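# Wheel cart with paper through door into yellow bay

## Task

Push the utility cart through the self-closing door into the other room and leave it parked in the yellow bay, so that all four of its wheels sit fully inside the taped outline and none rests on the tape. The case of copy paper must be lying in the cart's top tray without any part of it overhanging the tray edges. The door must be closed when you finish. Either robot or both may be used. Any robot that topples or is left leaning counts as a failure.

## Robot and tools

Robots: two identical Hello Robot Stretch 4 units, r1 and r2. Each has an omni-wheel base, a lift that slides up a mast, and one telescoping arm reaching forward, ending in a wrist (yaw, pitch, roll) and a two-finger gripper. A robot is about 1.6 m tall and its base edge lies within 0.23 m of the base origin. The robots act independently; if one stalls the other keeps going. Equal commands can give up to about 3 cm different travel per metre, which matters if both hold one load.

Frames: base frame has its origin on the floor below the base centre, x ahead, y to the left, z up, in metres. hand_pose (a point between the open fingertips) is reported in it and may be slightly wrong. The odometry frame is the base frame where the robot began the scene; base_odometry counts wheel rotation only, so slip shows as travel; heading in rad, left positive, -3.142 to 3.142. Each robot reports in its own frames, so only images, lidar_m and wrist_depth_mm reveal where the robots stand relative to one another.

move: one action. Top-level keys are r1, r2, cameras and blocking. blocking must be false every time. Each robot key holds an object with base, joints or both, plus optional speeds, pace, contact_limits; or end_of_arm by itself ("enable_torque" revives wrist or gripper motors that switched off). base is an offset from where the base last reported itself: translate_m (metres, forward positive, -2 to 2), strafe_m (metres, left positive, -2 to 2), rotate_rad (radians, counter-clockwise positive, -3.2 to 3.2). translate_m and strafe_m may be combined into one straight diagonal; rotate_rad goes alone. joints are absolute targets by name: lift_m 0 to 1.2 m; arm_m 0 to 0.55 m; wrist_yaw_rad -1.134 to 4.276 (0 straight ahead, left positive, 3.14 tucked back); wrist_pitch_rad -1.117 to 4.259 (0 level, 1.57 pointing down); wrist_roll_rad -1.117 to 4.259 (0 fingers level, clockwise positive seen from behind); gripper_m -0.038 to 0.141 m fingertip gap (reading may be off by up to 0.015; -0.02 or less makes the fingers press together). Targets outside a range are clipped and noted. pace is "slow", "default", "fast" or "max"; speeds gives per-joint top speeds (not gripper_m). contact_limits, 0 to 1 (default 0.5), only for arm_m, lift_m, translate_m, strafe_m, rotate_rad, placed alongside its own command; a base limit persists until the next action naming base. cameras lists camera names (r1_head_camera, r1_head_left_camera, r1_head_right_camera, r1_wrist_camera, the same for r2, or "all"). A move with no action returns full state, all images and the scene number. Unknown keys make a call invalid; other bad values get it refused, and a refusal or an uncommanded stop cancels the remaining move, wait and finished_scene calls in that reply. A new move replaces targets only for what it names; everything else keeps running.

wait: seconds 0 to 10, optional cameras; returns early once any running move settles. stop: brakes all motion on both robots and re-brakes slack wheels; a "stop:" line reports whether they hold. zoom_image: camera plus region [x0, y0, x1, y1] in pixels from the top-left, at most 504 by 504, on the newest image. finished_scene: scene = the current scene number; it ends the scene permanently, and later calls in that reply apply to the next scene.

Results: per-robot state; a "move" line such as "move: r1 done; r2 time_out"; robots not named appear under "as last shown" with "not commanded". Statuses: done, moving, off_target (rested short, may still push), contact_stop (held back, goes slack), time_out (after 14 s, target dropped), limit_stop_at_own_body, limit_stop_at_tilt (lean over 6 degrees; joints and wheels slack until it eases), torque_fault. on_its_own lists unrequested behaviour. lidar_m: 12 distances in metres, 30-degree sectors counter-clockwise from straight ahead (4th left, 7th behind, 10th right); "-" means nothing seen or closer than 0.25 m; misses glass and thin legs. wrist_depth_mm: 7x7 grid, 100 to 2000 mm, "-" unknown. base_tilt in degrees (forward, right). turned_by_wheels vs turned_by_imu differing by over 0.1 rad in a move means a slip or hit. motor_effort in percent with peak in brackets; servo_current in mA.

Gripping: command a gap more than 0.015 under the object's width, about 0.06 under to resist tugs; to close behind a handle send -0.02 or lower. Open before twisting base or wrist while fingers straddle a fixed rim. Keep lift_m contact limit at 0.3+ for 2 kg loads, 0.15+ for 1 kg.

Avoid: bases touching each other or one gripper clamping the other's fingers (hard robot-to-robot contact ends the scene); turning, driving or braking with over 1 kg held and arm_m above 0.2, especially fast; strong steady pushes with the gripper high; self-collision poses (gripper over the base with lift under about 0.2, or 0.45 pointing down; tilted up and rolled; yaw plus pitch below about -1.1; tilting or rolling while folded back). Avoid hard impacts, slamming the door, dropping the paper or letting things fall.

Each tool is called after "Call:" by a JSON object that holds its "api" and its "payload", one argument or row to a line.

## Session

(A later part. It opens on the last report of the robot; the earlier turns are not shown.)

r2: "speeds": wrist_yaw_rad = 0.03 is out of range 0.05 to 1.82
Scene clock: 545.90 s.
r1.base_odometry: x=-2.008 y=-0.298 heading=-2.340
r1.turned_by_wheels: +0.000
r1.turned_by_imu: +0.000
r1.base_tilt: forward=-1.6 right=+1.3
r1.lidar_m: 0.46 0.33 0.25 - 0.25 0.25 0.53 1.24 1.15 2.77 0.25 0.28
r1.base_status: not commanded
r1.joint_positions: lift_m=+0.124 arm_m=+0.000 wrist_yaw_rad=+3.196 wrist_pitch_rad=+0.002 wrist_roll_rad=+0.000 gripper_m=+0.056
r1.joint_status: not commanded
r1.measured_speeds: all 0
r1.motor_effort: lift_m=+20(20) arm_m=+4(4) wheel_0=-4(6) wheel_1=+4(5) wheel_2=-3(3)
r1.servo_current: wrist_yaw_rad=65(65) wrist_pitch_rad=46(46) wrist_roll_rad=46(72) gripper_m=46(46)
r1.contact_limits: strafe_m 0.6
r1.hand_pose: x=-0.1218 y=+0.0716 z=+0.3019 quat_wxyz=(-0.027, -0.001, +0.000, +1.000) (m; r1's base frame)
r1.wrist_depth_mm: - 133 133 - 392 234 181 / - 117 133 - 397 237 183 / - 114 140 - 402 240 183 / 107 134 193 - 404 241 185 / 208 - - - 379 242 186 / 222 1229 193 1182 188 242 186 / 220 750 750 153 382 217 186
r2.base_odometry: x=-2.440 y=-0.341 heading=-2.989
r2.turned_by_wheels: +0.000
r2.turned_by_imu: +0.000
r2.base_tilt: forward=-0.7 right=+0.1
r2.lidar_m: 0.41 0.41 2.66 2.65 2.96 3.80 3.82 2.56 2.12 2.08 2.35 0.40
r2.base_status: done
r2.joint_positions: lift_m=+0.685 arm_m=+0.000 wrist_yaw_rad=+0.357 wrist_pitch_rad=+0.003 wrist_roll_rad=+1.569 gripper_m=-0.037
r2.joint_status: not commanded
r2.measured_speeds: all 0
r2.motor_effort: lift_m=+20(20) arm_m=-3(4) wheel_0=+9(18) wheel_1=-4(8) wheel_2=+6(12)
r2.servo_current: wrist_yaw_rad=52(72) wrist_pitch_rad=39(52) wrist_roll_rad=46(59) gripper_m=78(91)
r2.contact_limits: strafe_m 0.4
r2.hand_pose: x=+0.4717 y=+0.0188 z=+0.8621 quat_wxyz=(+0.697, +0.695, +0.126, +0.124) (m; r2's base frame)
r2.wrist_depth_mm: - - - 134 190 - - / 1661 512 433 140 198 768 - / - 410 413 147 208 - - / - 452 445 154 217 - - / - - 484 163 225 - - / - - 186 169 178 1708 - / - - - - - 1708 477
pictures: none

Call:
{"api": "move", "payload": {
  "blocking": false,
  "r2": {"base":{"translate_m":0.496,"strafe_m":0.09},"joints":{"wrist_yaw_rad":0.25},"speeds":{"wrist_yaw_rad":0.05},"pace":"slow","contact_limits":{"translate_m":0.4}},
  "cameras": []
}}

Call:
{"api": "wait", "payload": {
  "seconds": 4.6,
  "cameras": ["r2_head_camera","r1_head_right_camera"]
}}

Scene clock: 549.77 s.
move: r2 moving
r1.base_odometry: x=-2.008 y=-0.298 heading=-2.340
r1.turned_by_wheels: +0.000
r1.turned_by_imu: +0.000
r1.base_tilt: forward=-1.6 right=+1.3
r1.lidar_m: 0.46 0.33 0.25 - 0.25 0.25 0.51 1.25 1.16 2.77 0.25 0.26
r1.base_status: not commanded
r1.joint_positions: lift_m=+0.124 arm_m=+0.000 wrist_yaw_rad=+3.196 wrist_pitch_rad=+0.002 wrist_roll_rad=+0.000 gripper_m=+0.056
r1.joint_status: not commanded
r1.measured_speeds: all 0
r1.motor_effort: lift_m=+19(20) arm_m=+4(4) wheel_0=-5(5) wheel_1=+4(4) wheel_2=-3(3)
r1.servo_current: wrist_yaw_rad=39(52) wrist_pitch_rad=39(46) wrist_roll_rad=59(59) gripper_m=39(52)
r1.contact_limits: strafe_m 0.6
r1.hand_pose: x=-0.1218 y=+0.0716 z=+0.3019 quat_wxyz=(-0.027, -0.001, +0.000, +1.000) (m; r1's base frame)
r1.wrist_depth_mm: - 133 134 - 392 234 179 / - 117 133 - 394 238 182 / - 114 140 - 402 239 183 / 107 134 193 - 407 241 185 / 208 - - - 377 242 186 / 222 1229 194 1182 187 244 186 / 220 750 759 153 382 216 186
r2.base_odometry: x=-2.451 y=-0.345 heading=-2.988
r2.turned_by_wheels: +0.001
r2.turned_by_imu: +0.001
r2.base_tilt: forward=-0.7 right=+0.1
r2.lidar_m: 0.43 0.39 2.65 2.65 2.96 3.82 3.79 2.55 2.13 2.11 2.34 0.41
r2.base_status: translate_m moving; strafe_m moving
r2.joint_positions: lift_m=+0.685 arm_m=+0.000 wrist_yaw_rad=+0.340 wrist_pitch_rad=+0.003 wrist_roll_rad=+1.569 gripper_m=-0.037
r2.joint_status: wrist_yaw_rad moving
r2.measured_speeds: translate_m=+0.049 strafe_m=+0.008 rotate_rad=-0.001 lift_m=+0.000 arm_m=+0.000 wrist_yaw_rad=-0.064 wrist_pitch_rad=+0.000 wrist_roll_rad=+0.000
r2.motor_effort: lift_m=+20(20) arm_m=+1(4) wheel_0=+5(13) wheel_1=+8(10) wheel_2=-12(14)
r2.servo_current: wrist_yaw_rad=72(91) wrist_pitch_rad=46(46) wrist_roll_rad=52(59) gripper_m=78(85)
r2.contact_limits: translate_m 0.4
r2.hand_pose: x=+0.4719 y=+0.0138 z=+0.8621 quat_wxyz=(+0.698, +0.696, +0.121, +0.119) (m; r2's base frame)
r2.wrist_depth_mm: - - - 138 192 699 - / 1708 - 469 142 200 768 - / - 410 410 147 208 - - / - 449 445 155 217 - - / - - 477 163 225 - - / - - 186 169 177 1863 - / - - - - - 1708 480
pictures: none
No camera images: "cameras" was empty.

Scene clock: 554.37 s.
earlier move: r2 moving
r1.base_odometry: x=-2.008 y=-0.298 heading=-2.340
r1.turned_by_wheels: +0.000
r1.turned_by_imu: +0.000
r1.base_tilt: forward=-1.6 right=+1.3
r1.lidar_m: 0.72 0.32 0.25 - 0.25 0.25 0.52 1.25 0.30 0.25 0.25 0.25
r1.base_status: not commanded
r1.joint_positions: lift_m=+0.124 arm_m=+0.000 wrist_yaw_rad=+3.196 wrist_pitch_rad=+0.002 wrist_roll_rad=+0.000 gripper_m=+0.056
r1.joint_status: not commanded
r1.measured_speeds: all 0
r1.motor_effort: lift_m=+19(20) arm_m=+4(4) wheel_0=-5(5) wheel_1=+4(5) wheel_2=-3(3)
r1.servo_current: wrist_yaw_rad=46(72) wrist_pitch_rad=46(52) wrist_roll_rad=52(65) gripper_m=39(52)
r1.contact_limits: strafe_m 0.6
r1.hand_pose: x=-0.1218 y=+0.0716 z=+0.3019 quat_wxyz=(-0.027, -0.001, +0.000, +1.000) (m; r1's base frame)
r1.wrist_depth_mm: - 133 133 - 392 235 180 / - 117 133 - 397 236 182 / - 115 140 - 404 240 183 / 107 135 193 - 410 241 185 / 208 - - - 379 242 185 / 222 1205 193 1160 188 244 186 / 220 759 759 153 384 216 186
r2.base_odometry: x=-2.875 y=-0.491 heading=-2.989
r2.turned_by_wheels: -0.001
r2.turned_by_imu: -0.002
r2.base_tilt: forward=-0.7 right=+0.1
r2.lidar_m: 0.39 0.38 2.48 2.48 2.78 4.21 - 2.78 2.26 2.26 0.82 0.44
r2.base_status: translate_m moving; strafe_m moving
r2.joint_positions: lift_m=+0.685 arm_m=+0.000 wrist_yaw_rad=+0.246 wrist_pitch_rad=+0.003 wrist_roll_rad=+1.569 gripper_m=-0.037
r2.joint_status: all done
r2.measured_speeds: translate_m=+0.095 strafe_m=+0.018 rotate_rad=+0.000 lift_m=+0.000 arm_m=+0.000 wrist_yaw_rad=+0.000 wrist_pitch_rad=+0.000 wrist_roll_rad=+0.000
r2.motor_effort: lift_m=+20(20) arm_m=+4(4) wheel_0=+0(13) wheel_1=+6(10) wheel_2=-11(15)
r2.servo_current: wrist_yaw_rad=39(98) wrist_pitch_rad=46(52) wrist_roll_rad=46(65) gripper_m=78(91)
r2.contact_limits: translate_m 0.4
r2.hand_pose: x=+0.4719 y=-0.0145 z=+0.8621 quat_wxyz=(+0.702, +0.701, +0.088, +0.086) (m; r2's base frame)
r2.wrist_depth_mm: - - - 166 224 1661 1160 / - - - 167 226 1576 - / - - 427 167 227 831 - / - 436 436 168 229 831 - / - 455 452 169 229 831 - / - 466 184 170 179 - - / - - 492 - 231 - -
wait: 4.60 s; no rest
pictures: r1_head_right_camera, r2_head_camera
Images, in order (width x height): r1_head_right_camera 420x672, r2_head_camera 420x560.

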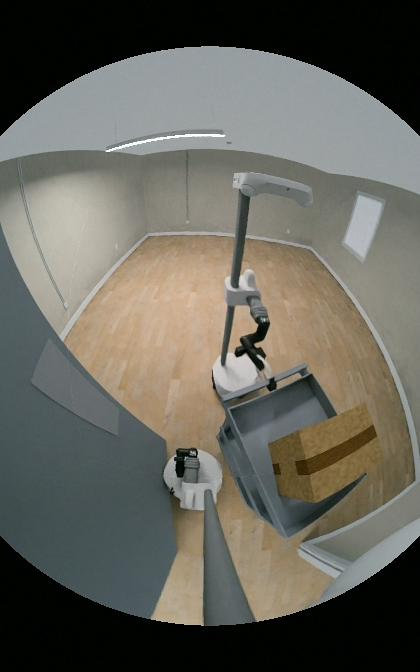

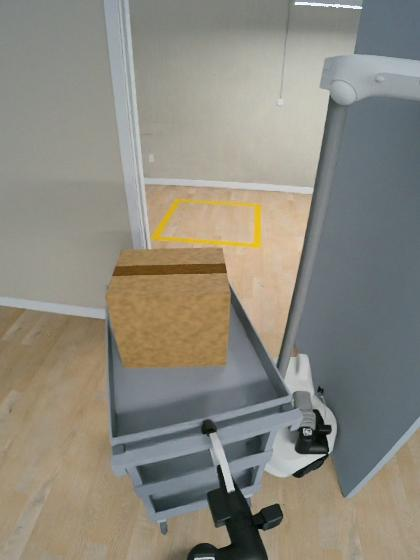

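Call:
{"api": "move", "payload": {
  "blocking": false,
  "r2": {"base":{"translate_m":0.148,"strafe_m":0.296},"joints":{"wrist_yaw_rad":-0.1},"speeds":{"wrist_yaw_rad":0.105},"pace":"slow","contact_limits":{"translate_m":0.4}},
  "cameras": []
}}

Call:
{"api": "wait", "payload": {
  "seconds": 4,
  "cameras": ["r2_head_camera","r1_head_right_camera"]
}}

Scene clock: 583.83 s.
earlier move: r2 done
move: r2 moving
r1: as last shown
r1.base_tilt: forward=-1.6 right=+1.2
r1.lidar_m: 0.68 0.35 0.25 - 0.25 0.25 0.51 1.26 0.31 0.25 0.25 0.27
r1.servo_current: wrist_yaw_rad=46(59) wrist_pitch_rad=33(52) wrist_roll_rad=46(52) gripper_m=39(46)
r1.contact_limits: strafe_m 0.6
r1.wrist_depth_mm: - 134 133 - 392 235 180 / - 117 133 - 397 236 182 / - 115 140 - 404 240 183 / 107 134 193 - 410 242 185 / 207 - - - 375 242 186 / 222 1205 194 1160 189 243 186 / 220 768 759 153 379 217 186
r2.base_odometry: x=-2.920 y=-0.517 heading=-2.990
r2.turned_by_wheels: -0.001
r2.turned_by_imu: +0.000
r2.base_tilt: forward=-0.7 right=+0.1
r2.lidar_m: 0.37 0.39 2.47 2.45 2.74 4.26 - 2.79 2.30 2.29 0.79 0.46
r2.base_status: translate_m moving; strafe_m moving
r2.joint_positions: lift_m=+0.685 arm_m=+0.000 wrist_yaw_rad=+0.205 wrist_pitch_rad=+0.003 wrist_roll_rad=+1.569 gripper_m=-0.037
r2.joint_status: wrist_yaw_rad moving
r2.measured_speeds: translate_m=+0.022 strafe_m=+0.044 rotate_rad=-0.003 lift_m=+0.000 arm_m=+0.000 wrist_yaw_rad=-0.107 wrist_pitch_rad=+0.000 wrist_roll_rad=+0.000
r2.motor_effort: lift_m=+20(20) arm_m=+4(4) wheel_0=-10(10) wheel_1=+10(10) wheel_2=-10(12)
r2.servo_current: wrist_yaw_rad=33(59) wrist_pitch_rad=39(52) wrist_roll_rad=52(52) gripper_m=78(85)
r2.contact_limits: translate_m 0.4
r2.hand_pose: x=+0.4710 y=-0.0270 z=+0.8621 quat_wxyz=(+0.704, +0.703, +0.073, +0.071) (m; r2's base frame)
r2.wrist_depth_mm: - - - 172 232 1618 1160 / - - - 171 232 1576 - / - - 615 171 231 831 - / - 439 436 170 230 831 - / - 449 452 170 230 - - / - 462 184 170 179 - - / - - 484 - 230 - -
pictures: none
No camera images: "cameras" was empty.

Scene clock: 587.83 s.
earlier move: r2 moving
r1.base_odometry: x=-2.008 y=-0.298 heading=-2.340
r1.turned_by_wheels: +0.000
r1.turned_by_imu: +0.000
r1.base_tilt: forward=-1.5 right=+1.3
r1.lidar_m: 5.06 0.34 0.25 - 0.25 0.25 0.48 1.24 0.41 0.35 0.37 0.73
r1.base_status: not commanded
r1.joint_positions: lift_m=+0.124 arm_m=+0.000 wrist_yaw_rad=+3.196 wrist_pitch_rad=+0.002 wrist_roll_rad=+0.000 gripper_m=+0.056
r1.joint_status: not commanded
r1.measured_speeds: all 0
r1.motor_effort: lift_m=+19(20) arm_m=+4(4) wheel_0=-5(5) wheel_1=+4(5) wheel_2=-3(3)
r1.servo_current: wrist_yaw_rad=46(78) wrist_pitch_rad=46(52) wrist_roll_rad=52(72) gripper_m=39(52)
r1.contact_limits: strafe_m 0.6
r1.hand_pose: x=-0.1218 y=+0.0716 z=+0.3019 quat_wxyz=(-0.027, -0.001, +0.000, +1.000) (m; r1's base frame)
r1.wrist_depth_mm: - 133 133 - 392 235 180 / - 117 133 - 399 236 182 / - 115 140 - 402 240 184 / 107 134 194 - 407 241 185 / 208 - - - 377 243 186 / 223 1205 193 1182 188 243 186 / 220 759 750 154 382 216 186
r2.base_odometry: x=-3.018 y=-0.820 heading=-2.990
r2.turned_by_wheels: +0.000
r2.turned_by_imu: +0.000
r2.base_tilt: forward=-0.7 right=+0.0
r2.lidar_m: 0.36 0.42 2.16 2.14 2.41 3.84 - 3.15 2.61 2.60 0.73 0.40
r2.base_status: translate_m moving; strafe_m moving
r2.joint_positions: lift_m=+0.685 arm_m=+0.000 wrist_yaw_rad=-0.102 wrist_pitch_rad=+0.003 wrist_roll_rad=+1.569 gripper_m=-0.037
r2.joint_status: all done
r2.measured_speeds: all 0
r2.motor_effort: lift_m=+20(20) arm_m=+4(4) wheel_0=-7(14) wheel_1=+3(10) wheel_2=-6(13)
r2.servo_current: wrist_yaw_rad=46(85) wrist_pitch_rad=33(52) wrist_roll_rad=33(65) gripper_m=85(85)
r2.contact_limits: translate_m 0.4
r2.hand_pose: x=+0.4489 y=-0.1163 z=+0.8621 quat_wxyz=(+0.707, +0.706, -0.035, -0.037) (m; r2's base frame)
r2.wrist_depth_mm: - - - 181 243 1708 1160 / - - - 179 239 1708 530 / - - - 177 237 820 - / - 439 439 234 235 831 - / - 452 452 173 232 - - / - 459 183 171 178 - - / - - 469 - 228 - -
wait: 4.00 s; no rest
pictures: r1_head_right_camera, r2_head_camera
Images, in order (width x height): r1_head_right_camera 420x672, r2_head_camera 420x560.

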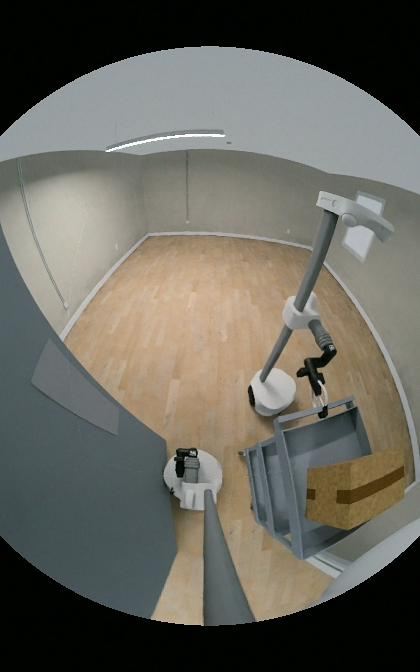

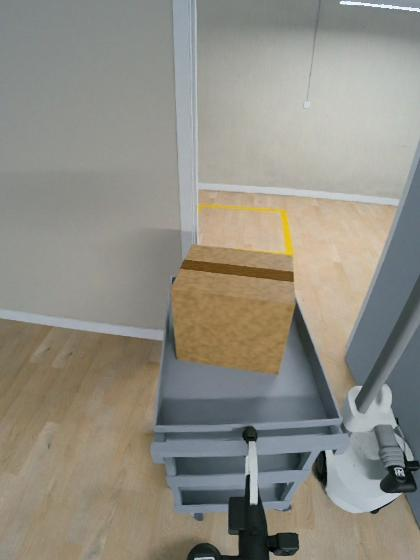

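Call:
{"api": "move", "payload": {
  "blocking": false,
  "r2": {"base":{"translate_m":0.50,"strafe_m":0.065},"pace":"slow","contact_limits":{"translate_m":0.4}},
  "cameras": []
}}

Call:
{"api": "wait", "payload": {
  "seconds": 4.8,
  "cameras": ["r2_head_camera","r1_head_right_camera"]
}}

Scene clock: 618.33 s.
earlier move: r2 done
move: r2 moving
r1: as last shown
r1.base_tilt: forward=-1.6 right=+1.3
r1.lidar_m: 5.05 0.31 0.25 - 0.25 0.26 0.51 1.28 0.41 0.37 0.37 0.71
r1.motor_effort: lift_m=+20(20) arm_m=+3(4) wheel_0=-5(5) wheel_1=+4(5) wheel_2=-3(3)
r1.servo_current: wrist_yaw_rad=59(59) wrist_pitch_rad=39(52) wrist_roll_rad=39(52) gripper_m=39(46)
r1.contact_limits: strafe_m 0.6
r1.wrist_depth_mm: - 133 133 - 392 234 180 / - 117 133 - 397 237 181 / - 115 140 - 404 239 183 / 107 134 193 - 410 242 185 / 208 - - - 375 243 186 / 222 1229 194 1182 187 243 186 / 220 759 750 153 379 217 186
r2.base_odometry: x=-3.029 y=-0.824 heading=-2.990
r2.turned_by_wheels: +0.000
r2.turned_by_imu: +0.000
r2.base_tilt: forward=-0.7 right=+0.1
r2.lidar_m: 0.37 0.42 2.13 2.16 2.43 3.82 - 3.18 2.62 2.59 0.72 0.43
r2.base_status: translate_m moving; strafe_m moving
r2.joint_positions: lift_m=+0.685 arm_m=+0.000 wrist_yaw_rad=-0.103 wrist_pitch_rad=+0.003 wrist_roll_rad=+1.569 gripper_m=-0.037
r2.joint_status: not commanded
r2.measured_speeds: translate_m=+0.050 strafe_m=+0.007 rotate_rad=-0.001 lift_m=+0.000 arm_m=+0.000 wrist_yaw_rad=+0.000 wrist_pitch_rad=+0.000 wrist_roll_rad=+0.000
r2.motor_effort: lift_m=+20(20) arm_m=+4(4) wheel_0=+7(8) wheel_1=+8(8) wheel_2=-14(15)
r2.servo_current: wrist_yaw_rad=46(59) wrist_pitch_rad=46(46) wrist_roll_rad=39(59) gripper_m=78(85)
r2.contact_limits: translate_m 0.4
r2.hand_pose: x=+0.4487 y=-0.1167 z=+0.8621 quat_wxyz=(+0.707, +0.706, -0.035, -0.038) (m; r2's base frame)
r2.wrist_depth_mm: - - - 180 241 1661 1160 / - - - 179 239 1708 525 / - - - 176 236 831 - / - 445 436 232 233 831 - / - 452 445 173 231 - - / - 455 185 170 180 - - / - - 473 - 227 - -
pictures: none
No camera images: "cameras" was empty.

Scene clock: 623.13 s.
earlier move: r2 moving
r1.base_odometry: x=-2.008 y=-0.298 heading=-2.340
r1.turned_by_wheels: +0.000
r1.turned_by_imu: +0.000
r1.base_tilt: forward=-1.6 right=+1.3
r1.lidar_m: 5.05 0.35 0.25 - 0.25 0.25 0.51 0.82 0.49 0.57 0.61 4.01
r1.base_status: not commanded
r1.joint_positions: lift_m=+0.124 arm_m=+0.000 wrist_yaw_rad=+3.196 wrist_pitch_rad=+0.002 wrist_roll_rad=+0.000 gripper_m=+0.056
r1.joint_status: not commanded
r1.measured_speeds: all 0
r1.motor_effort: lift_m=+19(20) arm_m=+4(4) wheel_0=-5(5) wheel_1=+5(5) wheel_2=-3(3)
r1.servo_current: wrist_yaw_rad=52(65) wrist_pitch_rad=46(52) wrist_roll_rad=39(78) gripper_m=33(46)
r1.contact_limits: strafe_m 0.6
r1.hand_pose: x=-0.1218 y=+0.0716 z=+0.3019 quat_wxyz=(-0.027, -0.001, +0.000, +1.000) (m; r1's base frame)
r1.wrist_depth_mm: - 133 133 - 392 234 180 / - 117 133 - 399 237 181 / - 114 140 - 404 239 184 / 107 134 193 - 410 241 185 / 208 - - - 379 243 185 / 223 1229 194 1160 188 243 186 / 220 759 759 153 379 217 186
r2.base_odometry: x=-3.475 y=-0.953 heading=-2.991
r2.turned_by_wheels: -0.001
r2.turned_by_imu: +0.017
r2.base_tilt: forward=-1.8 right=+0.7
r2.lidar_m: 0.33 1.14 1.87 1.99 2.26 3.69 - 3.33 2.74 0.60 0.63 0.41
r2.base_status: translate_m moving; strafe_m moving
r2.joint_positions: lift_m=+0.685 arm_m=+0.000 wrist_yaw_rad=-0.123 wrist_pitch_rad=+0.003 wrist_roll_rad=+1.569 gripper_m=-0.037
r2.joint_status: not commanded
r2.measured_speeds: translate_m=+0.074 strafe_m=+0.009 rotate_rad=+0.003 lift_m=+0.000 arm_m=+0.000 wrist_yaw_rad=+0.000 wrist_pitch_rad=+0.000 wrist_roll_rad=+0.000
r2.motor_effort: lift_m=+20(20) arm_m=+8(8) wheel_0=+5(14) wheel_1=+2(9) wheel_2=-24(26)
r2.servo_current: wrist_yaw_rad=143(150) wrist_pitch_rad=39(52) wrist_roll_rad=52(65) gripper_m=65(91)
r2.contact_limits: translate_m 0.4
r2.hand_pose: x=+0.4461 y=-0.1222 z=+0.8621 quat_wxyz=(+0.706, +0.705, -0.042, -0.045) (m; r2's base frame)
r2.wrist_depth_mm: - - - 193 258 1537 1138 / - - - 186 249 1708 1205 / - - - 179 240 1618 - / - - 439 174 232 - - / - 439 436 167 225 809 - / - 439 185 161 177 152 - / - - 439 - 214 - -
wait: 4.80 s; no rest
pictures: r1_head_right_camera, r2_head_camera
Images, in order (width x height): r1_head_right_camera 420x672, r2_head_camera 420x560.

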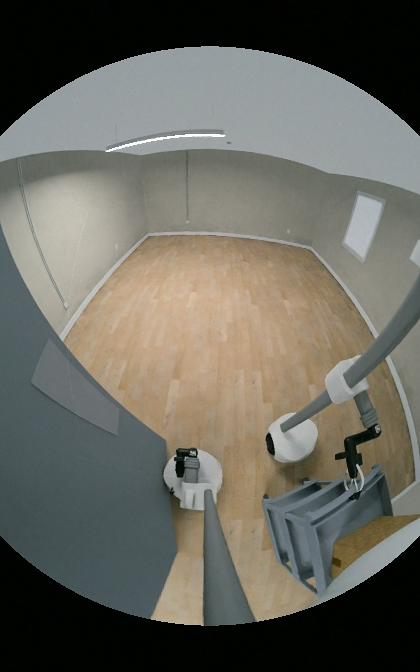

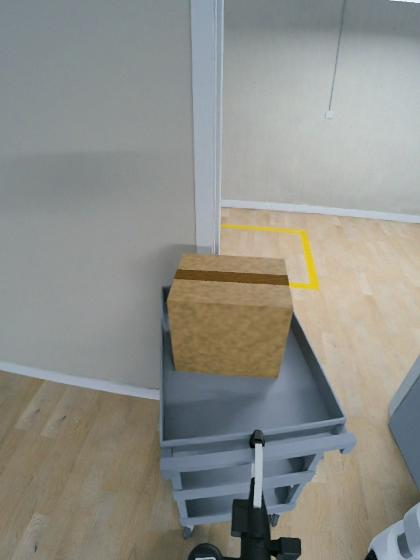

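Call:
{"api": "stop", "payload": {
  "cameras": ["r2_head_camera","r2_wrist_camera","r2_head_left_camera"]
}}

Scene clock: 625.30 s.
earlier move: r2 done
r1.base_odometry: x=-2.008 y=-0.298 heading=-2.340
r1.turned_by_wheels: +0.000
r1.turned_by_imu: +0.000
r1.base_tilt: forward=-1.6 right=+1.3
r1.lidar_m: 5.03 0.34 0.25 - 0.25 0.25 0.52 0.79 0.49 0.58 0.59 3.99
r1.base_status: not commanded
r1.joint_positions: lift_m=+0.124 arm_m=+0.000 wrist_yaw_rad=+3.196 wrist_pitch_rad=+0.002 wrist_roll_rad=+0.000 gripper_m=+0.056
r1.joint_status: not commanded
r1.measured_speeds: all 0
r1.motor_effort: lift_m=+20(20) arm_m=+4(4) wheel_0=-5(5) wheel_1=+4(5) wheel_2=-3(3)
r1.servo_current: wrist_yaw_rad=33(85) wrist_pitch_rad=39(52) wrist_roll_rad=52(78) gripper_m=39(46)
r1.contact_limits: strafe_m 0.6
r1.hand_pose: x=-0.1218 y=+0.0716 z=+0.3019 quat_wxyz=(-0.027, -0.001, +0.000, +1.000) (m; r1's base frame)
r1.wrist_depth_mm: - 133 133 - 392 235 181 / - 117 133 - 399 237 182 / - 115 140 - 404 241 184 / 107 134 193 - 407 241 185 / 207 - - - 377 242 186 / 222 1229 193 1182 187 243 186 / 220 750 759 153 382 218 186
r2.base_odometry: x=-3.501 y=-0.960 heading=-2.991
r2.turned_by_wheels: +0.000
r2.turned_by_imu: +0.009
r2.base_tilt: forward=-3.6 right=+1.7
r2.lidar_m: 0.33 1.14 1.90 2.00 2.27 2.83 2.01 1.87 1.96 0.59 0.65 0.40
r2.base_status: done
r2.joint_positions: lift_m=+0.685 arm_m=+0.000 wrist_yaw_rad=-0.123 wrist_pitch_rad=+0.008 wrist_roll_rad=+1.569 gripper_m=-0.037
r2.joint_status: not commanded
r2.measured_speeds: all 0
r2.on_its_own: base_tilt is 3.4 degrees off its reading at the scene's start (forward=-0.6 right=+0.1); wrist_yaw_rad is at rest, and its servo_current (150 mA) is outside its rest range (0 to 104 mA)
r2.motor_effort: lift_m=+20(20) arm_m=+8(8) wheel_0=+4(14) wheel_1=+4(9) wheel_2=-21(26)
r2.servo_current: wrist_yaw_rad=150(150) wrist_pitch_rad=52(59) wrist_roll_rad=52(65) gripper_m=65(91)
r2.contact_limits: translate_m 0.4
r2.hand_pose: x=+0.4461 y=-0.1222 z=+0.8608 quat_wxyz=(+0.706, +0.705, -0.041, -0.046) (m; r2's base frame)
r2.wrist_depth_mm: - - - 189 253 1499 1205 / - - - 183 245 1661 1138 / - - - 178 238 809 - / - - 439 173 231 831 - / - - 439 169 225 - - / - 445 183 163 175 157 - / - 123 442 - 212 - -
pictures: r2_head_camera, r2_head_left_camera, r2_wrist_camera
Images, in order (width x height): r2_head_camera 420x560, r2_head_left_camera 420x672, r2_wrist_camera 616x392.

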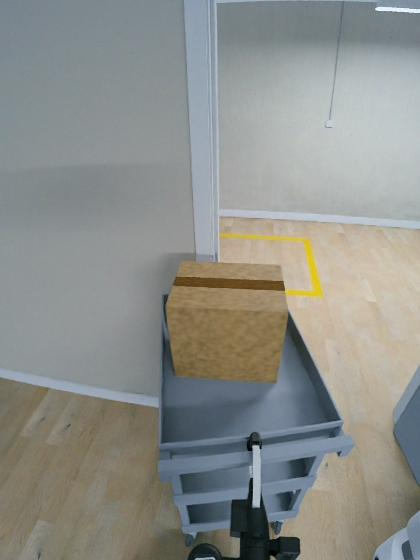

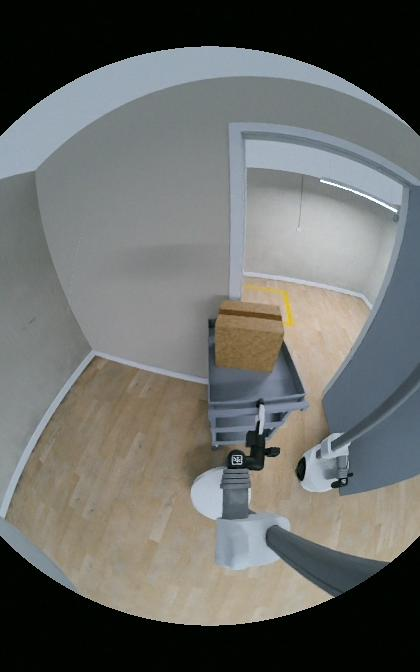

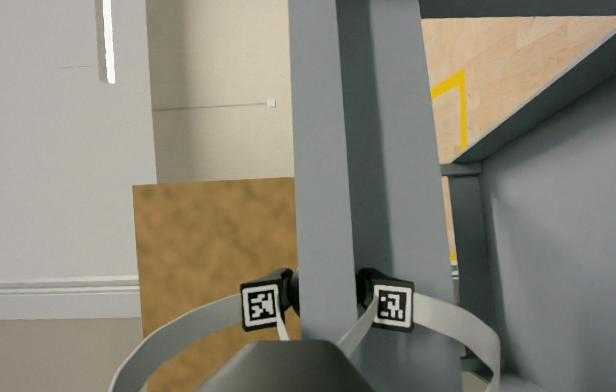

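Call:
{"api": "move", "payload": {
  "blocking": false,
  "r2": {"base":{"translate_m":-0.12},"pace":"slow","contact_limits":{"translate_m":0.4}},
  "cameras": []
}}

Call:
{"api": "wait", "payload": {
  "seconds": 1.8,
  "cameras": ["r2_head_camera","r2_wrist_camera","r2_head_left_camera"]
}}

Scene clock: 633.23 s.
move: r2 moving
r1: as last shown
r1.lidar_m: 5.06 0.34 0.25 - 0.25 0.25 0.54 0.84 0.49 0.56 0.59 4.03
r1.servo_current: wrist_yaw_rad=46(59) wrist_pitch_rad=39(46) wrist_roll_rad=52(59) gripper_m=39(46)
r1.contact_limits: strafe_m 0.6
r1.wrist_depth_mm: - 133 133 - 392 234 180 / - 117 133 - 399 236 182 / - 115 140 - 404 239 183 / 107 134 193 - 407 241 185 / 208 - - - 377 242 186 / 222 1205 193 1182 188 243 185 / 220 759 750 153 379 217 186
r2.base_odometry: x=-3.489 y=-0.958 heading=-2.992
r2.turned_by_wheels: -0.001
r2.turned_by_imu: -0.010
r2.base_tilt: forward=-2.8 right=+1.3
r2.lidar_m: 0.35 1.15 1.87 1.99 2.24 3.71 2.65 2.53 2.70 0.61 0.65 0.40
r2.base_status: translate_m moving
r2.joint_positions: lift_m=+0.685 arm_m=+0.000 wrist_yaw_rad=-0.123 wrist_pitch_rad=+0.008 wrist_roll_rad=+1.569 gripper_m=-0.037
r2.joint_status: not commanded
r2.measured_speeds: translate_m=-0.049 strafe_m=+0.000 rotate_rad=+0.001 lift_m=+0.000 arm_m=+0.000 wrist_yaw_rad=+0.000 wrist_pitch_rad=+0.000 wrist_roll_rad=+0.000
r2.motor_effort: lift_m=+20(20) arm_m=+8(8) wheel_0=-7(7) wheel_1=-5(5) wheel_2=-10(20)
r2.servo_current: wrist_yaw_rad=137(150) wrist_pitch_rad=46(52) wrist_roll_rad=46(59) gripper_m=72(72)
r2.contact_limits: translate_m 0.4
r2.hand_pose: x=+0.4461 y=-0.1222 z=+0.8608 quat_wxyz=(+0.706, +0.705, -0.041, -0.046) (m; r2's base frame)
r2.wrist_depth_mm: - - - 192 257 1576 1118 / - - - 185 247 1708 1182 / - - - 178 239 798 - / - - 436 174 232 798 - / - - 442 167 225 - - / - 439 184 162 177 154 - / - 137 442 - 212 148 -
pictures: none
No camera images: "cameras" was empty.

Scene clock: 635.03 s.
earlier move: r2 moving
r1.base_odometry: x=-2.008 y=-0.298 heading=-2.340
r1.turned_by_wheels: +0.000
r1.turned_by_imu: +0.000
r1.base_tilt: forward=-1.6 right=+1.3
r1.lidar_m: 5.05 0.34 0.25 - 0.25 0.25 0.50 0.83 0.51 0.49 0.61 3.98
r1.base_status: not commanded
r1.joint_positions: lift_m=+0.124 arm_m=+0.000 wrist_yaw_rad=+3.196 wrist_pitch_rad=+0.002 wrist_roll_rad=+0.000 gripper_m=+0.056
r1.joint_status: not commanded
r1.measured_speeds: all 0
r1.motor_effort: lift_m=+20(20) arm_m=+4(4) wheel_0=-5(5) wheel_1=+4(5) wheel_2=-3(3)
r1.servo_current: wrist_yaw_rad=46(72) wrist_pitch_rad=46(59) wrist_roll_rad=39(72) gripper_m=52(52)
r1.contact_limits: strafe_m 0.6
r1.hand_pose: x=-0.1218 y=+0.0716 z=+0.3019 quat_wxyz=(-0.027, -0.001, +0.000, +1.000) (m; r1's base frame)
r1.wrist_depth_mm: - 134 133 - 392 234 180 / - 117 133 - 399 237 181 / - 115 140 - 404 239 183 / 107 134 193 - 404 242 185 / 208 - - - 379 241 185 / 223 1205 193 1138 188 243 186 / 220 759 759 153 379 216 186
r2.base_odometry: x=-3.383 y=-0.942 heading=-2.991
r2.turned_by_wheels: +0.002
r2.turned_by_imu: -0.023
r2.base_tilt: forward=-0.6 right=+0.0
r2.lidar_m: 0.36 0.41 2.01 2.01 2.25 3.54 - 3.39 2.76 0.64 0.60 0.43
r2.base_status: translate_m moving
r2.joint_positions: lift_m=+0.685 arm_m=+0.000 wrist_yaw_rad=-0.098 wrist_pitch_rad=+0.008 wrist_roll_rad=+1.569 gripper_m=-0.037
r2.joint_status: not commanded
r2.measured_speeds: all 0
r2.motor_effort: lift_m=+20(20) arm_m=-4(8) wheel_0=+0(17) wheel_1=-6(12) wheel_2=+9(20)
r2.servo_current: wrist_yaw_rad=33(150) wrist_pitch_rad=52(59) wrist_roll_rad=33(72) gripper_m=65(78)
r2.contact_limits: translate_m 0.4
r2.hand_pose: x=+0.4494 y=-0.1152 z=+0.8608 quat_wxyz=(+0.707, +0.706, -0.032, -0.037) (m; r2's base frame)
r2.wrist_depth_mm: - - - 186 250 1661 1160 / - - - 183 244 1661 530 / - - - 180 241 809 - / - 442 442 236 236 842 - / - 449 449 174 234 842 - / - 459 185 170 177 - - / - - 469 - 226 - -
wait: 1.80 s; no rest
pictures: r2_head_camera, r2_head_left_camera, r2_wrist_camera
Images, in order (width x height): r2_head_camera 420x560, r2_head_left_camera 420x672, r2_wrist_camera 616x392.

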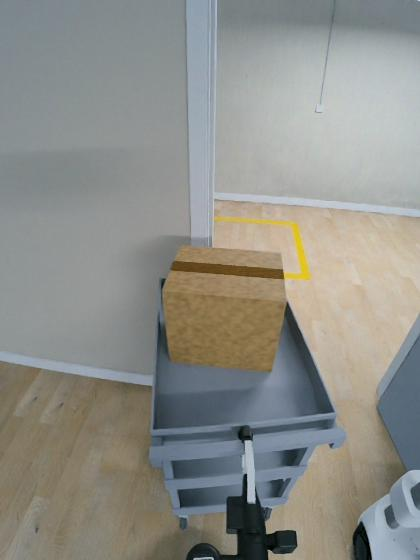

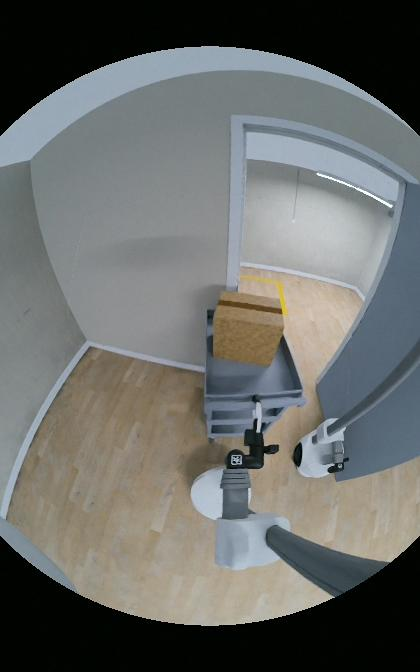

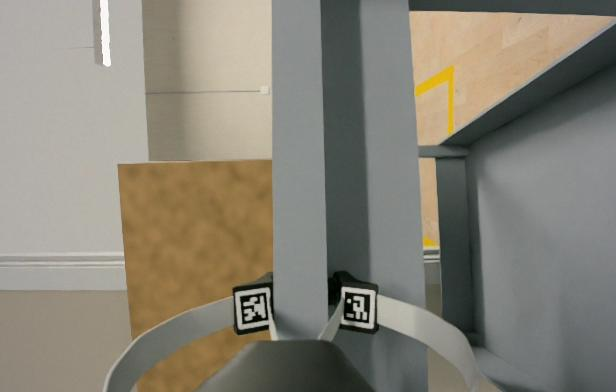

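Call:
{"api": "move", "payload": {
  "blocking": false,
  "r2": {"base":{"translate_m":-0.45,"strafe_m":-0.05},"pace":"slow","contact_limits":{"translate_m":0.4}},
  "cameras": []
}}

Call:
{"api": "wait", "payload": {
  "seconds": 5.5,
  "cameras": ["r2_head_camera","r2_head_left_camera","r1_head_right_camera"]
}}

Scene clock: 693.77 s.
earlier move: r2 done
move: r2 moving
r1: as last shown
r1.lidar_m: 5.07 0.36 0.25 - 0.25 0.25 0.50 0.81 0.50 0.47 0.63 4.03
r1.motor_effort: lift_m=+19(20) arm_m=+4(4) wheel_0=-5(5) wheel_1=+5(5) wheel_2=-3(3)
r1.servo_current: wrist_yaw_rad=46(65) wrist_pitch_rad=46(46) wrist_roll_rad=52(59) gripper_m=46(46)
r1.contact_limits: strafe_m 0.6
r1.wrist_depth_mm: - 134 133 - 389 233 180 / - 117 133 - 399 237 182 / - 114 140 - 404 240 184 / 107 135 194 - 410 242 185 / 208 - - - 377 243 186 / 221 1205 193 1182 187 242 186 / 220 759 741 153 379 217 186
r2.base_odometry: x=-3.371 y=-0.939 heading=-2.990
r2.turned_by_wheels: +0.000
r2.turned_by_imu: +0.001
r2.base_tilt: forward=-0.7 right=+0.1
r2.lidar_m: 0.37 0.38 1.99 2.01 2.25 3.56 - 3.34 2.75 0.64 0.61 0.44
r2.base_status: translate_m moving; strafe_m moving
r2.joint_positions: lift_m=+0.685 arm_m=+0.000 wrist_yaw_rad=-0.096 wrist_pitch_rad=+0.008 wrist_roll_rad=+1.569 gripper_m=-0.037
r2.joint_status: not commanded
r2.measured_speeds: translate_m=-0.050 strafe_m=-0.006 rotate_rad=+0.001 lift_m=+0.000 arm_m=+0.000 wrist_yaw_rad=+0.004 wrist_pitch_rad=+0.000 wrist_roll_rad=+0.000
r2.motor_effort: lift_m=+20(20) arm_m=-4(4) wheel_0=-3(7) wheel_1=-6(9) wheel_2=+15(15)
r2.servo_current: wrist_yaw_rad=52(59) wrist_pitch_rad=52(52) wrist_roll_rad=46(52) gripper_m=65(72)
r2.contact_limits: translate_m 0.4
r2.hand_pose: x=+0.4496 y=-0.1145 z=+0.8608 quat_wxyz=(+0.707, +0.706, -0.031, -0.037) (m; r2's base frame)
r2.wrist_depth_mm: - - - 246 247 1708 1182 / - - - 182 243 1661 525 / - - - 179 240 820 - / - 439 439 235 236 831 - / - 449 449 174 232 820 - / - 459 185 171 177 - - / - - 469 - 227 - -
pictures: none
No camera images: "cameras" was empty.

Scene clock: 699.07 s.
earlier move: r2 done
r1.base_odometry: x=-2.008 y=-0.298 heading=-2.340
r1.turned_by_wheels: +0.000
r1.turned_by_imu: +0.000
r1.base_tilt: forward=-1.6 right=+1.3
r1.lidar_m: 5.06 0.36 0.25 - 0.25 0.25 0.50 1.24 0.39 0.36 0.38 0.49
r1.base_status: not commanded
r1.joint_positions: lift_m=+0.124 arm_m=+0.000 wrist_yaw_rad=+3.196 wrist_pitch_rad=+0.002 wrist_roll_rad=+0.000 gripper_m=+0.056
r1.joint_status: not commanded
r1.measured_speeds: all 0
r1.motor_effort: lift_m=+19(20) arm_m=+4(4) wheel_0=-5(5) wheel_1=+4(5) wheel_2=-3(3)
r1.servo_current: wrist_yaw_rad=52(72) wrist_pitch_rad=46(59) wrist_roll_rad=39(65) gripper_m=46(52)
r1.contact_limits: strafe_m 0.6
r1.hand_pose: x=-0.1218 y=+0.0716 z=+0.3019 quat_wxyz=(-0.027, -0.001, +0.000, +1.000) (m; r1's base frame)
r1.wrist_depth_mm: - 133 133 - 392 234 180 / - 117 133 - 397 236 182 / - 115 140 - 404 239 183 / 107 134 194 - 407 242 185 / 207 - - - 377 242 186 / 221 1182 194 1182 188 243 186 / 220 750 750 153 382 217 186
r2.base_odometry: x=-2.946 y=-0.825 heading=-2.992
r2.turned_by_wheels: -0.001
r2.turned_by_imu: -0.001
r2.base_tilt: forward=-0.7 right=+0.1
r2.lidar_m: 0.38 1.72 2.15 2.15 2.36 3.78 - 3.21 2.62 2.60 0.78 0.40
r2.base_status: done
r2.joint_positions: lift_m=+0.685 arm_m=+0.000 wrist_yaw_rad=-0.103 wrist_pitch_rad=+0.008 wrist_roll_rad=+1.569 gripper_m=-0.037
r2.joint_status: not commanded
r2.measured_speeds: all 0
r2.motor_effort: lift_m=+20(20) arm_m=-4(4) wheel_0=-9(14) wheel_1=-5(9) wheel_2=+5(17)
r2.servo_current: wrist_yaw_rad=39(65) wrist_pitch_rad=52(59) wrist_roll_rad=59(65) gripper_m=65(72)
r2.contact_limits: translate_m 0.4
r2.hand_pose: x=+0.4488 y=-0.1165 z=+0.8608 quat_wxyz=(+0.707, +0.706, -0.034, -0.039) (m; r2's base frame)
r2.wrist_depth_mm: - - - 178 239 1661 1160 / - - - 177 237 1756 - / - - - 175 236 820 - / - 442 442 232 235 842 - / - 455 452 173 231 831 - / - 459 183 170 177 - - / - - 477 - 229 - -
wait: 5.30 of 5.5 s (r2 has come to rest)
pictures: r1_head_right_camera, r2_head_camera, r2_head_left_camera
Images, in order (width x height): r1_head_right_camera 420x672, r2_head_camera 420x560, r2_head_left_camera 420x672.

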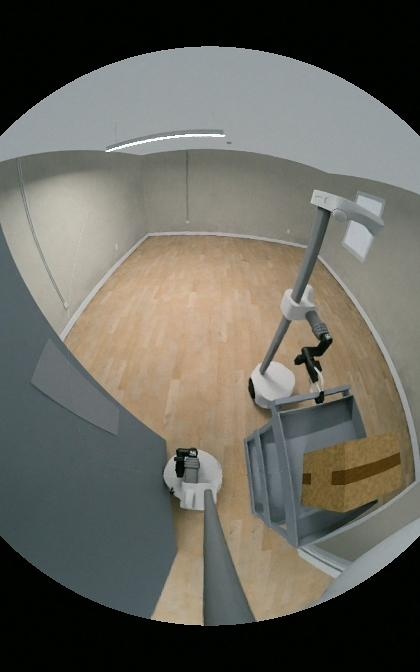

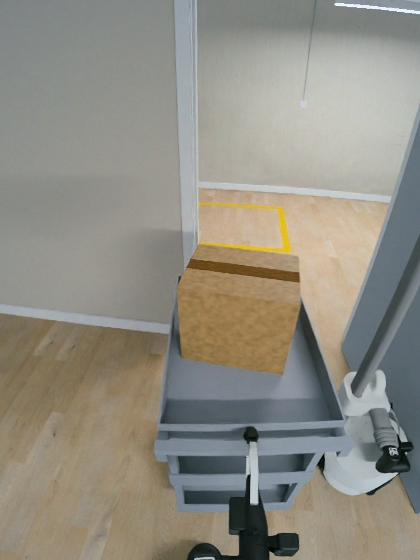

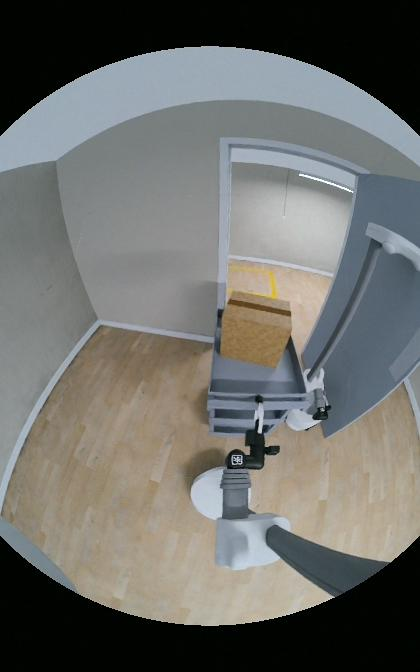

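Call:
{"api": "move", "payload": {
  "blocking": false,
  "r2": {"base":{"translate_m":0.07,"strafe_m":0.29},"joints":{"wrist_yaw_rad":-0.42},"speeds":{"wrist_yaw_rad":0.11},"pace":"slow","contact_limits":{"strafe_m":0.4}},
  "cameras": []
}}

Call:
{"api": "wait", "payload": {
  "seconds": 3.8,
  "cameras": ["r2_head_camera","r2_wrist_camera"]
}}

Scene clock: 736.67 s.
move: r2 moving
r1: as last shown
r1.base_tilt: forward=-1.6 right=+1.2
r1.lidar_m: 5.05 0.32 0.25 - 0.25 0.25 0.50 1.24 0.38 0.37 0.37 0.48
r1.servo_current: wrist_yaw_rad=59(65) wrist_pitch_rad=46(46) wrist_roll_rad=52(65) gripper_m=39(46)
r1.contact_limits: strafe_m 0.6
r1.wrist_depth_mm: - 133 133 - 392 234 180 / - 117 133 - 399 237 182 / - 114 140 - 404 240 183 / 107 134 193 - 410 241 185 / 208 - - - 377 242 186 / 222 1229 193 1182 188 243 186 / 220 750 759 153 382 217 186
r2.base_odometry: x=-2.947 y=-0.838 heading=-2.992
r2.turned_by_wheels: -0.001
r2.turned_by_imu: +0.000
r2.base_tilt: forward=-0.6 right=+0.1
r2.lidar_m: 0.34 1.73 2.14 2.12 2.37 3.75 - 3.23 2.63 2.61 0.79 0.41
r2.base_status: translate_m moving; strafe_m moving
r2.joint_positions: lift_m=+0.685 arm_m=+0.000 wrist_yaw_rad=-0.149 wrist_pitch_rad=+0.008 wrist_roll_rad=+1.569 gripper_m=-0.037
r2.joint_status: wrist_yaw_rad moving
r2.measured_speeds: translate_m=+0.012 strafe_m=+0.048 rotate_rad=-0.001 lift_m=+0.000 arm_m=+0.000 wrist_yaw_rad=-0.114 wrist_pitch_rad=+0.000 wrist_roll_rad=+0.000
r2.motor_effort: lift_m=+20(20) arm_m=-4(4) wheel_0=-9(13) wheel_1=+6(7) wheel_2=-5(6)
r2.servo_current: wrist_yaw_rad=39(78) wrist_pitch_rad=52(52) wrist_roll_rad=46(52) gripper_m=65(72)
r2.contact_limits: strafe_m 0.4
r2.hand_pose: x=+0.4432 y=-0.1292 z=+0.8608 quat_wxyz=(+0.705, +0.705, -0.050, -0.055) (m; r2's base frame)
r2.wrist_depth_mm: - - - 185 246 1661 1182 / - - - 181 243 1661 521 / - - - 179 240 820 - / - 445 442 235 236 831 - / - 452 452 174 233 831 - / - 455 184 170 178 - - / - - 466 - 228 - -
pictures: none
No camera images: "cameras" was empty.

Scene clock: 740.40 s.
earlier move: r2 done
r1.base_odometry: x=-2.008 y=-0.298 heading=-2.340
r1.turned_by_wheels: +0.000
r1.turned_by_imu: +0.000
r1.base_tilt: forward=-1.6 right=+1.3
r1.lidar_m: 5.03 0.33 0.25 - 0.25 0.25 0.53 1.25 0.44 0.43 0.50 1.04
r1.base_status: not commanded
r1.joint_positions: lift_m=+0.124 arm_m=+0.000 wrist_yaw_rad=+3.196 wrist_pitch_rad=+0.002 wrist_roll_rad=+0.000 gripper_m=+0.056
r1.joint_status: not commanded
r1.measured_speeds: all 0
r1.motor_effort: lift_m=+20(20) arm_m=+4(4) wheel_0=-4(5) wheel_1=+4(5) wheel_2=-3(3)
r1.servo_current: wrist_yaw_rad=46(72) wrist_pitch_rad=39(52) wrist_roll_rad=46(65) gripper_m=46(46)
r1.contact_limits: strafe_m 0.6
r1.hand_pose: x=-0.1218 y=+0.0716 z=+0.3019 quat_wxyz=(-0.027, -0.001, +0.000, +1.000) (m; r1's base frame)
r1.wrist_depth_mm: - 133 133 - 389 235 180 / - 117 133 - 397 236 183 / - 115 140 - 407 239 184 / 107 135 194 - 404 241 184 / 207 - - - 377 244 186 / 223 1255 193 1182 187 244 186 / 220 750 750 154 379 217 186
r2.base_odometry: x=-2.972 y=-1.122 heading=-2.992
r2.turned_by_wheels: +0.000
r2.turned_by_imu: -0.001
r2.base_tilt: forward=-0.6 right=+0.0
r2.lidar_m: 0.40 1.73 1.87 1.84 2.05 3.25 - 3.55 2.90 1.31 0.41 0.37
r2.base_status: done
r2.joint_positions: lift_m=+0.685 arm_m=+0.000 wrist_yaw_rad=-0.427 wrist_pitch_rad=+0.008 wrist_roll_rad=+1.569 gripper_m=-0.037
r2.joint_status: all done
r2.measured_speeds: all 0
r2.motor_effort: lift_m=+20(20) arm_m=-4(4) wheel_0=-4(17) wheel_1=+5(9) wheel_2=-11(13)
r2.servo_current: wrist_yaw_rad=52(98) wrist_pitch_rad=46(59) wrist_roll_rad=46(65) gripper_m=65(78)
r2.contact_limits: strafe_m 0.4
r2.hand_pose: x=+0.3972 y=-0.1990 z=+0.8608 quat_wxyz=(+0.691, +0.691, -0.147, -0.153) (m; r2's base frame)
r2.wrist_depth_mm: - - - 176 238 - 1138 / 1618 - - 175 236 1537 - / - - - 174 235 831 - / - 445 439 234 233 831 - / - 455 452 172 231 831 - / - 462 183 170 177 - - / - - 477 - 229 - -
wait: 3.73 of 3.8 s (r2 has come to rest)
pictures: r2_head_camera, r2_wrist_camera
Images, in order (width x height): r2_head_camera 420x560, r2_wrist_camera 616x392.

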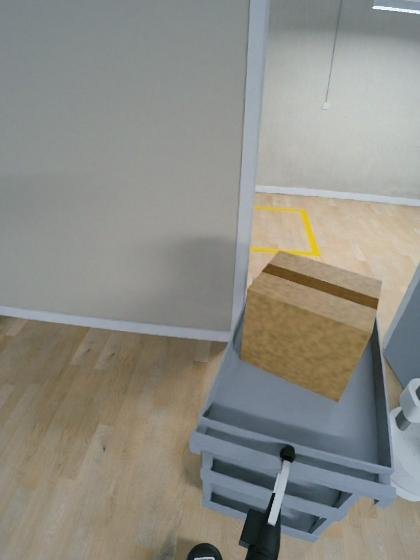

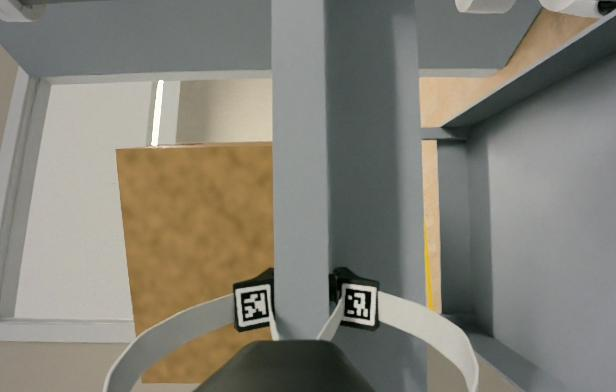

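Call:
{"api": "move", "payload": {
  "blocking": false,
  "r2": {"base":{"translate_m":0.42,"strafe_m":-0.135},"pace":"slow","contact_limits":{"translate_m":0.35}},
  "cameras": []
}}

Call:
{"api": "wait", "payload": {
  "seconds": 4.6,
  "cameras": ["r2_head_camera","r2_head_left_camera","r2_wrist_camera"]
}}

Scene clock: 755.83 s.
move: r2 moving
r1: as last shown
r1.base_tilt: forward=-1.6 right=+1.2
r1.lidar_m: 5.05 0.34 0.25 - 0.25 0.25 0.51 1.22 0.44 0.44 0.51 1.04
r1.motor_effort: lift_m=+19(20) arm_m=+4(4) wheel_0=-4(5) wheel_1=+4(5) wheel_2=-3(3)
r1.servo_current: wrist_yaw_rad=46(65) wrist_pitch_rad=39(52) wrist_roll_rad=46(59) gripper_m=46(52)
r1.contact_limits: strafe_m 0.6
r1.wrist_depth_mm: - 133 133 - 394 234 180 / - 117 133 - 399 237 182 / - 115 140 - 404 239 183 / 107 134 193 - 407 241 185 / 208 - - - 377 243 185 / 222 1229 194 1182 187 244 186 / 218 759 759 153 382 218 186
r2.base_odometry: x=-2.985 y=-1.120 heading=-2.992
r2.turned_by_wheels: +0.000
r2.turned_by_imu: +0.000
r2.base_tilt: forward=-0.7 right=+0.1
r2.lidar_m: 0.37 1.67 1.85 1.85 2.05 3.26 - 3.59 2.91 1.29 0.40 0.38
r2.base_status: translate_m moving; strafe_m moving
r2.joint_positions: lift_m=+0.685 arm_m=+0.000 wrist_yaw_rad=-0.427 wrist_pitch_rad=+0.008 wrist_roll_rad=+1.569 gripper_m=-0.037
r2.joint_status: not commanded
r2.measured_speeds: translate_m=+0.049 strafe_m=-0.016 rotate_rad=-0.002 lift_m=+0.000 arm_m=+0.000 wrist_yaw_rad=+0.000 wrist_pitch_rad=+0.000 wrist_roll_rad=+0.000
r2.motor_effort: lift_m=+20(20) arm_m=+1(4) wheel_0=+8(10) wheel_1=+5(7) wheel_2=-15(17)
r2.servo_current: wrist_yaw_rad=65(65) wrist_pitch_rad=46(59) wrist_roll_rad=46(59) gripper_m=72(72)
r2.contact_limits: translate_m 0.35
r2.hand_pose: x=+0.3971 y=-0.1990 z=+0.8608 quat_wxyz=(+0.691, +0.691, -0.147, -0.153) (m; r2's base frame)
r2.wrist_depth_mm: - - - 175 236 - 1160 / - - - 174 235 1430 - / - - - 173 233 820 - / - 445 436 230 233 831 - / - 455 452 171 231 831 - / - 466 185 170 178 - - / - - 480 - 228 - -
pictures: none
No camera images: "cameras" was empty.

Scene clock: 760.43 s.
earlier move: r2 moving
r1.base_odometry: x=-2.008 y=-0.298 heading=-2.340
r1.turned_by_wheels: +0.000
r1.turned_by_imu: +0.000
r1.base_tilt: forward=-1.6 right=+1.3
r1.lidar_m: 5.04 0.32 0.25 - 0.25 0.25 0.52 0.56 0.47 0.48 0.70 4.01
r1.base_status: not commanded
r1.joint_positions: lift_m=+0.124 arm_m=+0.000 wrist_yaw_rad=+3.196 wrist_pitch_rad=+0.002 wrist_roll_rad=+0.000 gripper_m=+0.056
r1.joint_status: not commanded
r1.measured_speeds: all 0
r1.motor_effort: lift_m=+20(20) arm_m=+4(4) wheel_0=-5(5) wheel_1=+4(5) wheel_2=-3(3)
r1.servo_current: wrist_yaw_rad=52(72) wrist_pitch_rad=46(52) wrist_roll_rad=46(72) gripper_m=39(52)
r1.contact_limits: strafe_m 0.6
r1.hand_pose: x=-0.1218 y=+0.0716 z=+0.3019 quat_wxyz=(-0.027, -0.001, +0.000, +1.000) (m; r1's base frame)
r1.wrist_depth_mm: - 133 133 - 394 235 181 / - 117 133 - 397 237 182 / - 114 140 - 407 240 182 / 107 134 193 - 407 241 185 / 207 - - - 379 242 186 / 213 1118 194 1182 187 244 186 / 213 750 759 153 379 216 186
r2.base_odometry: x=-3.403 y=-1.052 heading=-2.992
r2.turned_by_wheels: +0.001
r2.turned_by_imu: +0.003
r2.base_tilt: forward=-0.6 right=+0.0
r2.lidar_m: 0.35 1.21 1.91 1.90 2.16 3.37 - 3.48 2.85 0.71 0.40 0.38
r2.base_status: translate_m moving; strafe_m moving
r2.joint_positions: lift_m=+0.685 arm_m=+0.000 wrist_yaw_rad=-0.419 wrist_pitch_rad=+0.008 wrist_roll_rad=+1.569 gripper_m=-0.037
r2.joint_status: not commanded
r2.measured_speeds: translate_m=+0.028 strafe_m=-0.009 rotate_rad=+0.000 lift_m=+0.000 arm_m=+0.000 wrist_yaw_rad=+0.000 wrist_pitch_rad=+0.000 wrist_roll_rad=+0.000
r2.motor_effort: lift_m=+20(20) arm_m=+4(4) wheel_0=+5(15) wheel_1=+4(7) wheel_2=-4(17)
r2.servo_current: wrist_yaw_rad=46(65) wrist_pitch_rad=59(59) wrist_roll_rad=46(59) gripper_m=59(72)
r2.contact_limits: translate_m 0.35
r2.hand_pose: x=+0.3987 y=-0.1973 z=+0.8608 quat_wxyz=(+0.692, +0.692, -0.144, -0.150) (m; r2's base frame)
r2.wrist_depth_mm: - - - 163 221 1661 1138 / - - - 163 224 1537 - / - 466 427 165 226 820 - / - 439 436 167 228 831 - / - 466 455 168 229 820 - / - - 185 170 178 - - / - - - - - - -
wait: 4.60 s; no rest
pictures: r2_head_camera, r2_head_left_camera, r2_wrist_camera
Images, in order (width x height): r2_head_camera 420x560, r2_head_left_camera 420x672, r2_wrist_camera 616x392.

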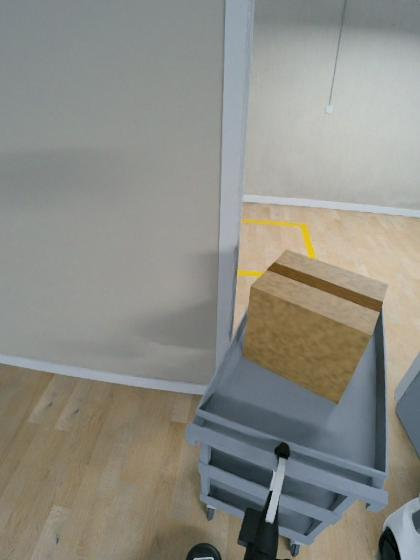

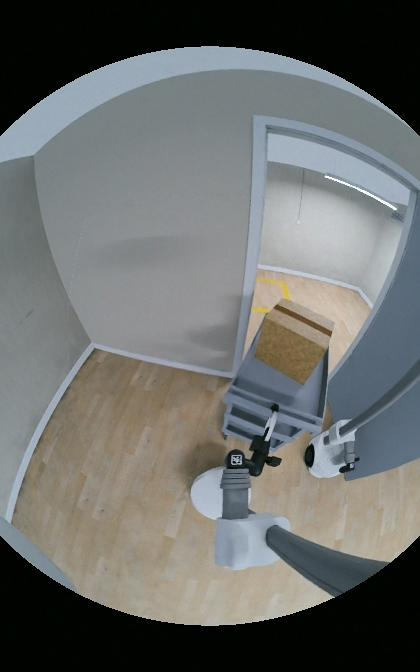

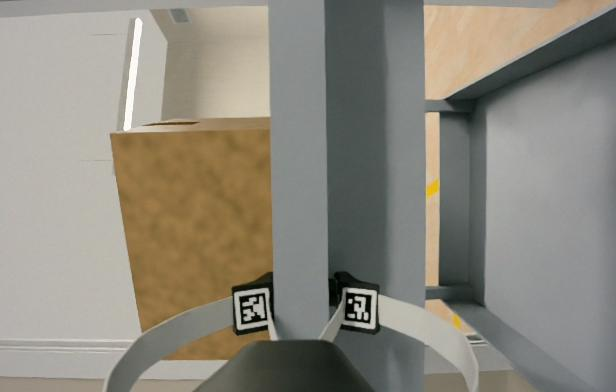

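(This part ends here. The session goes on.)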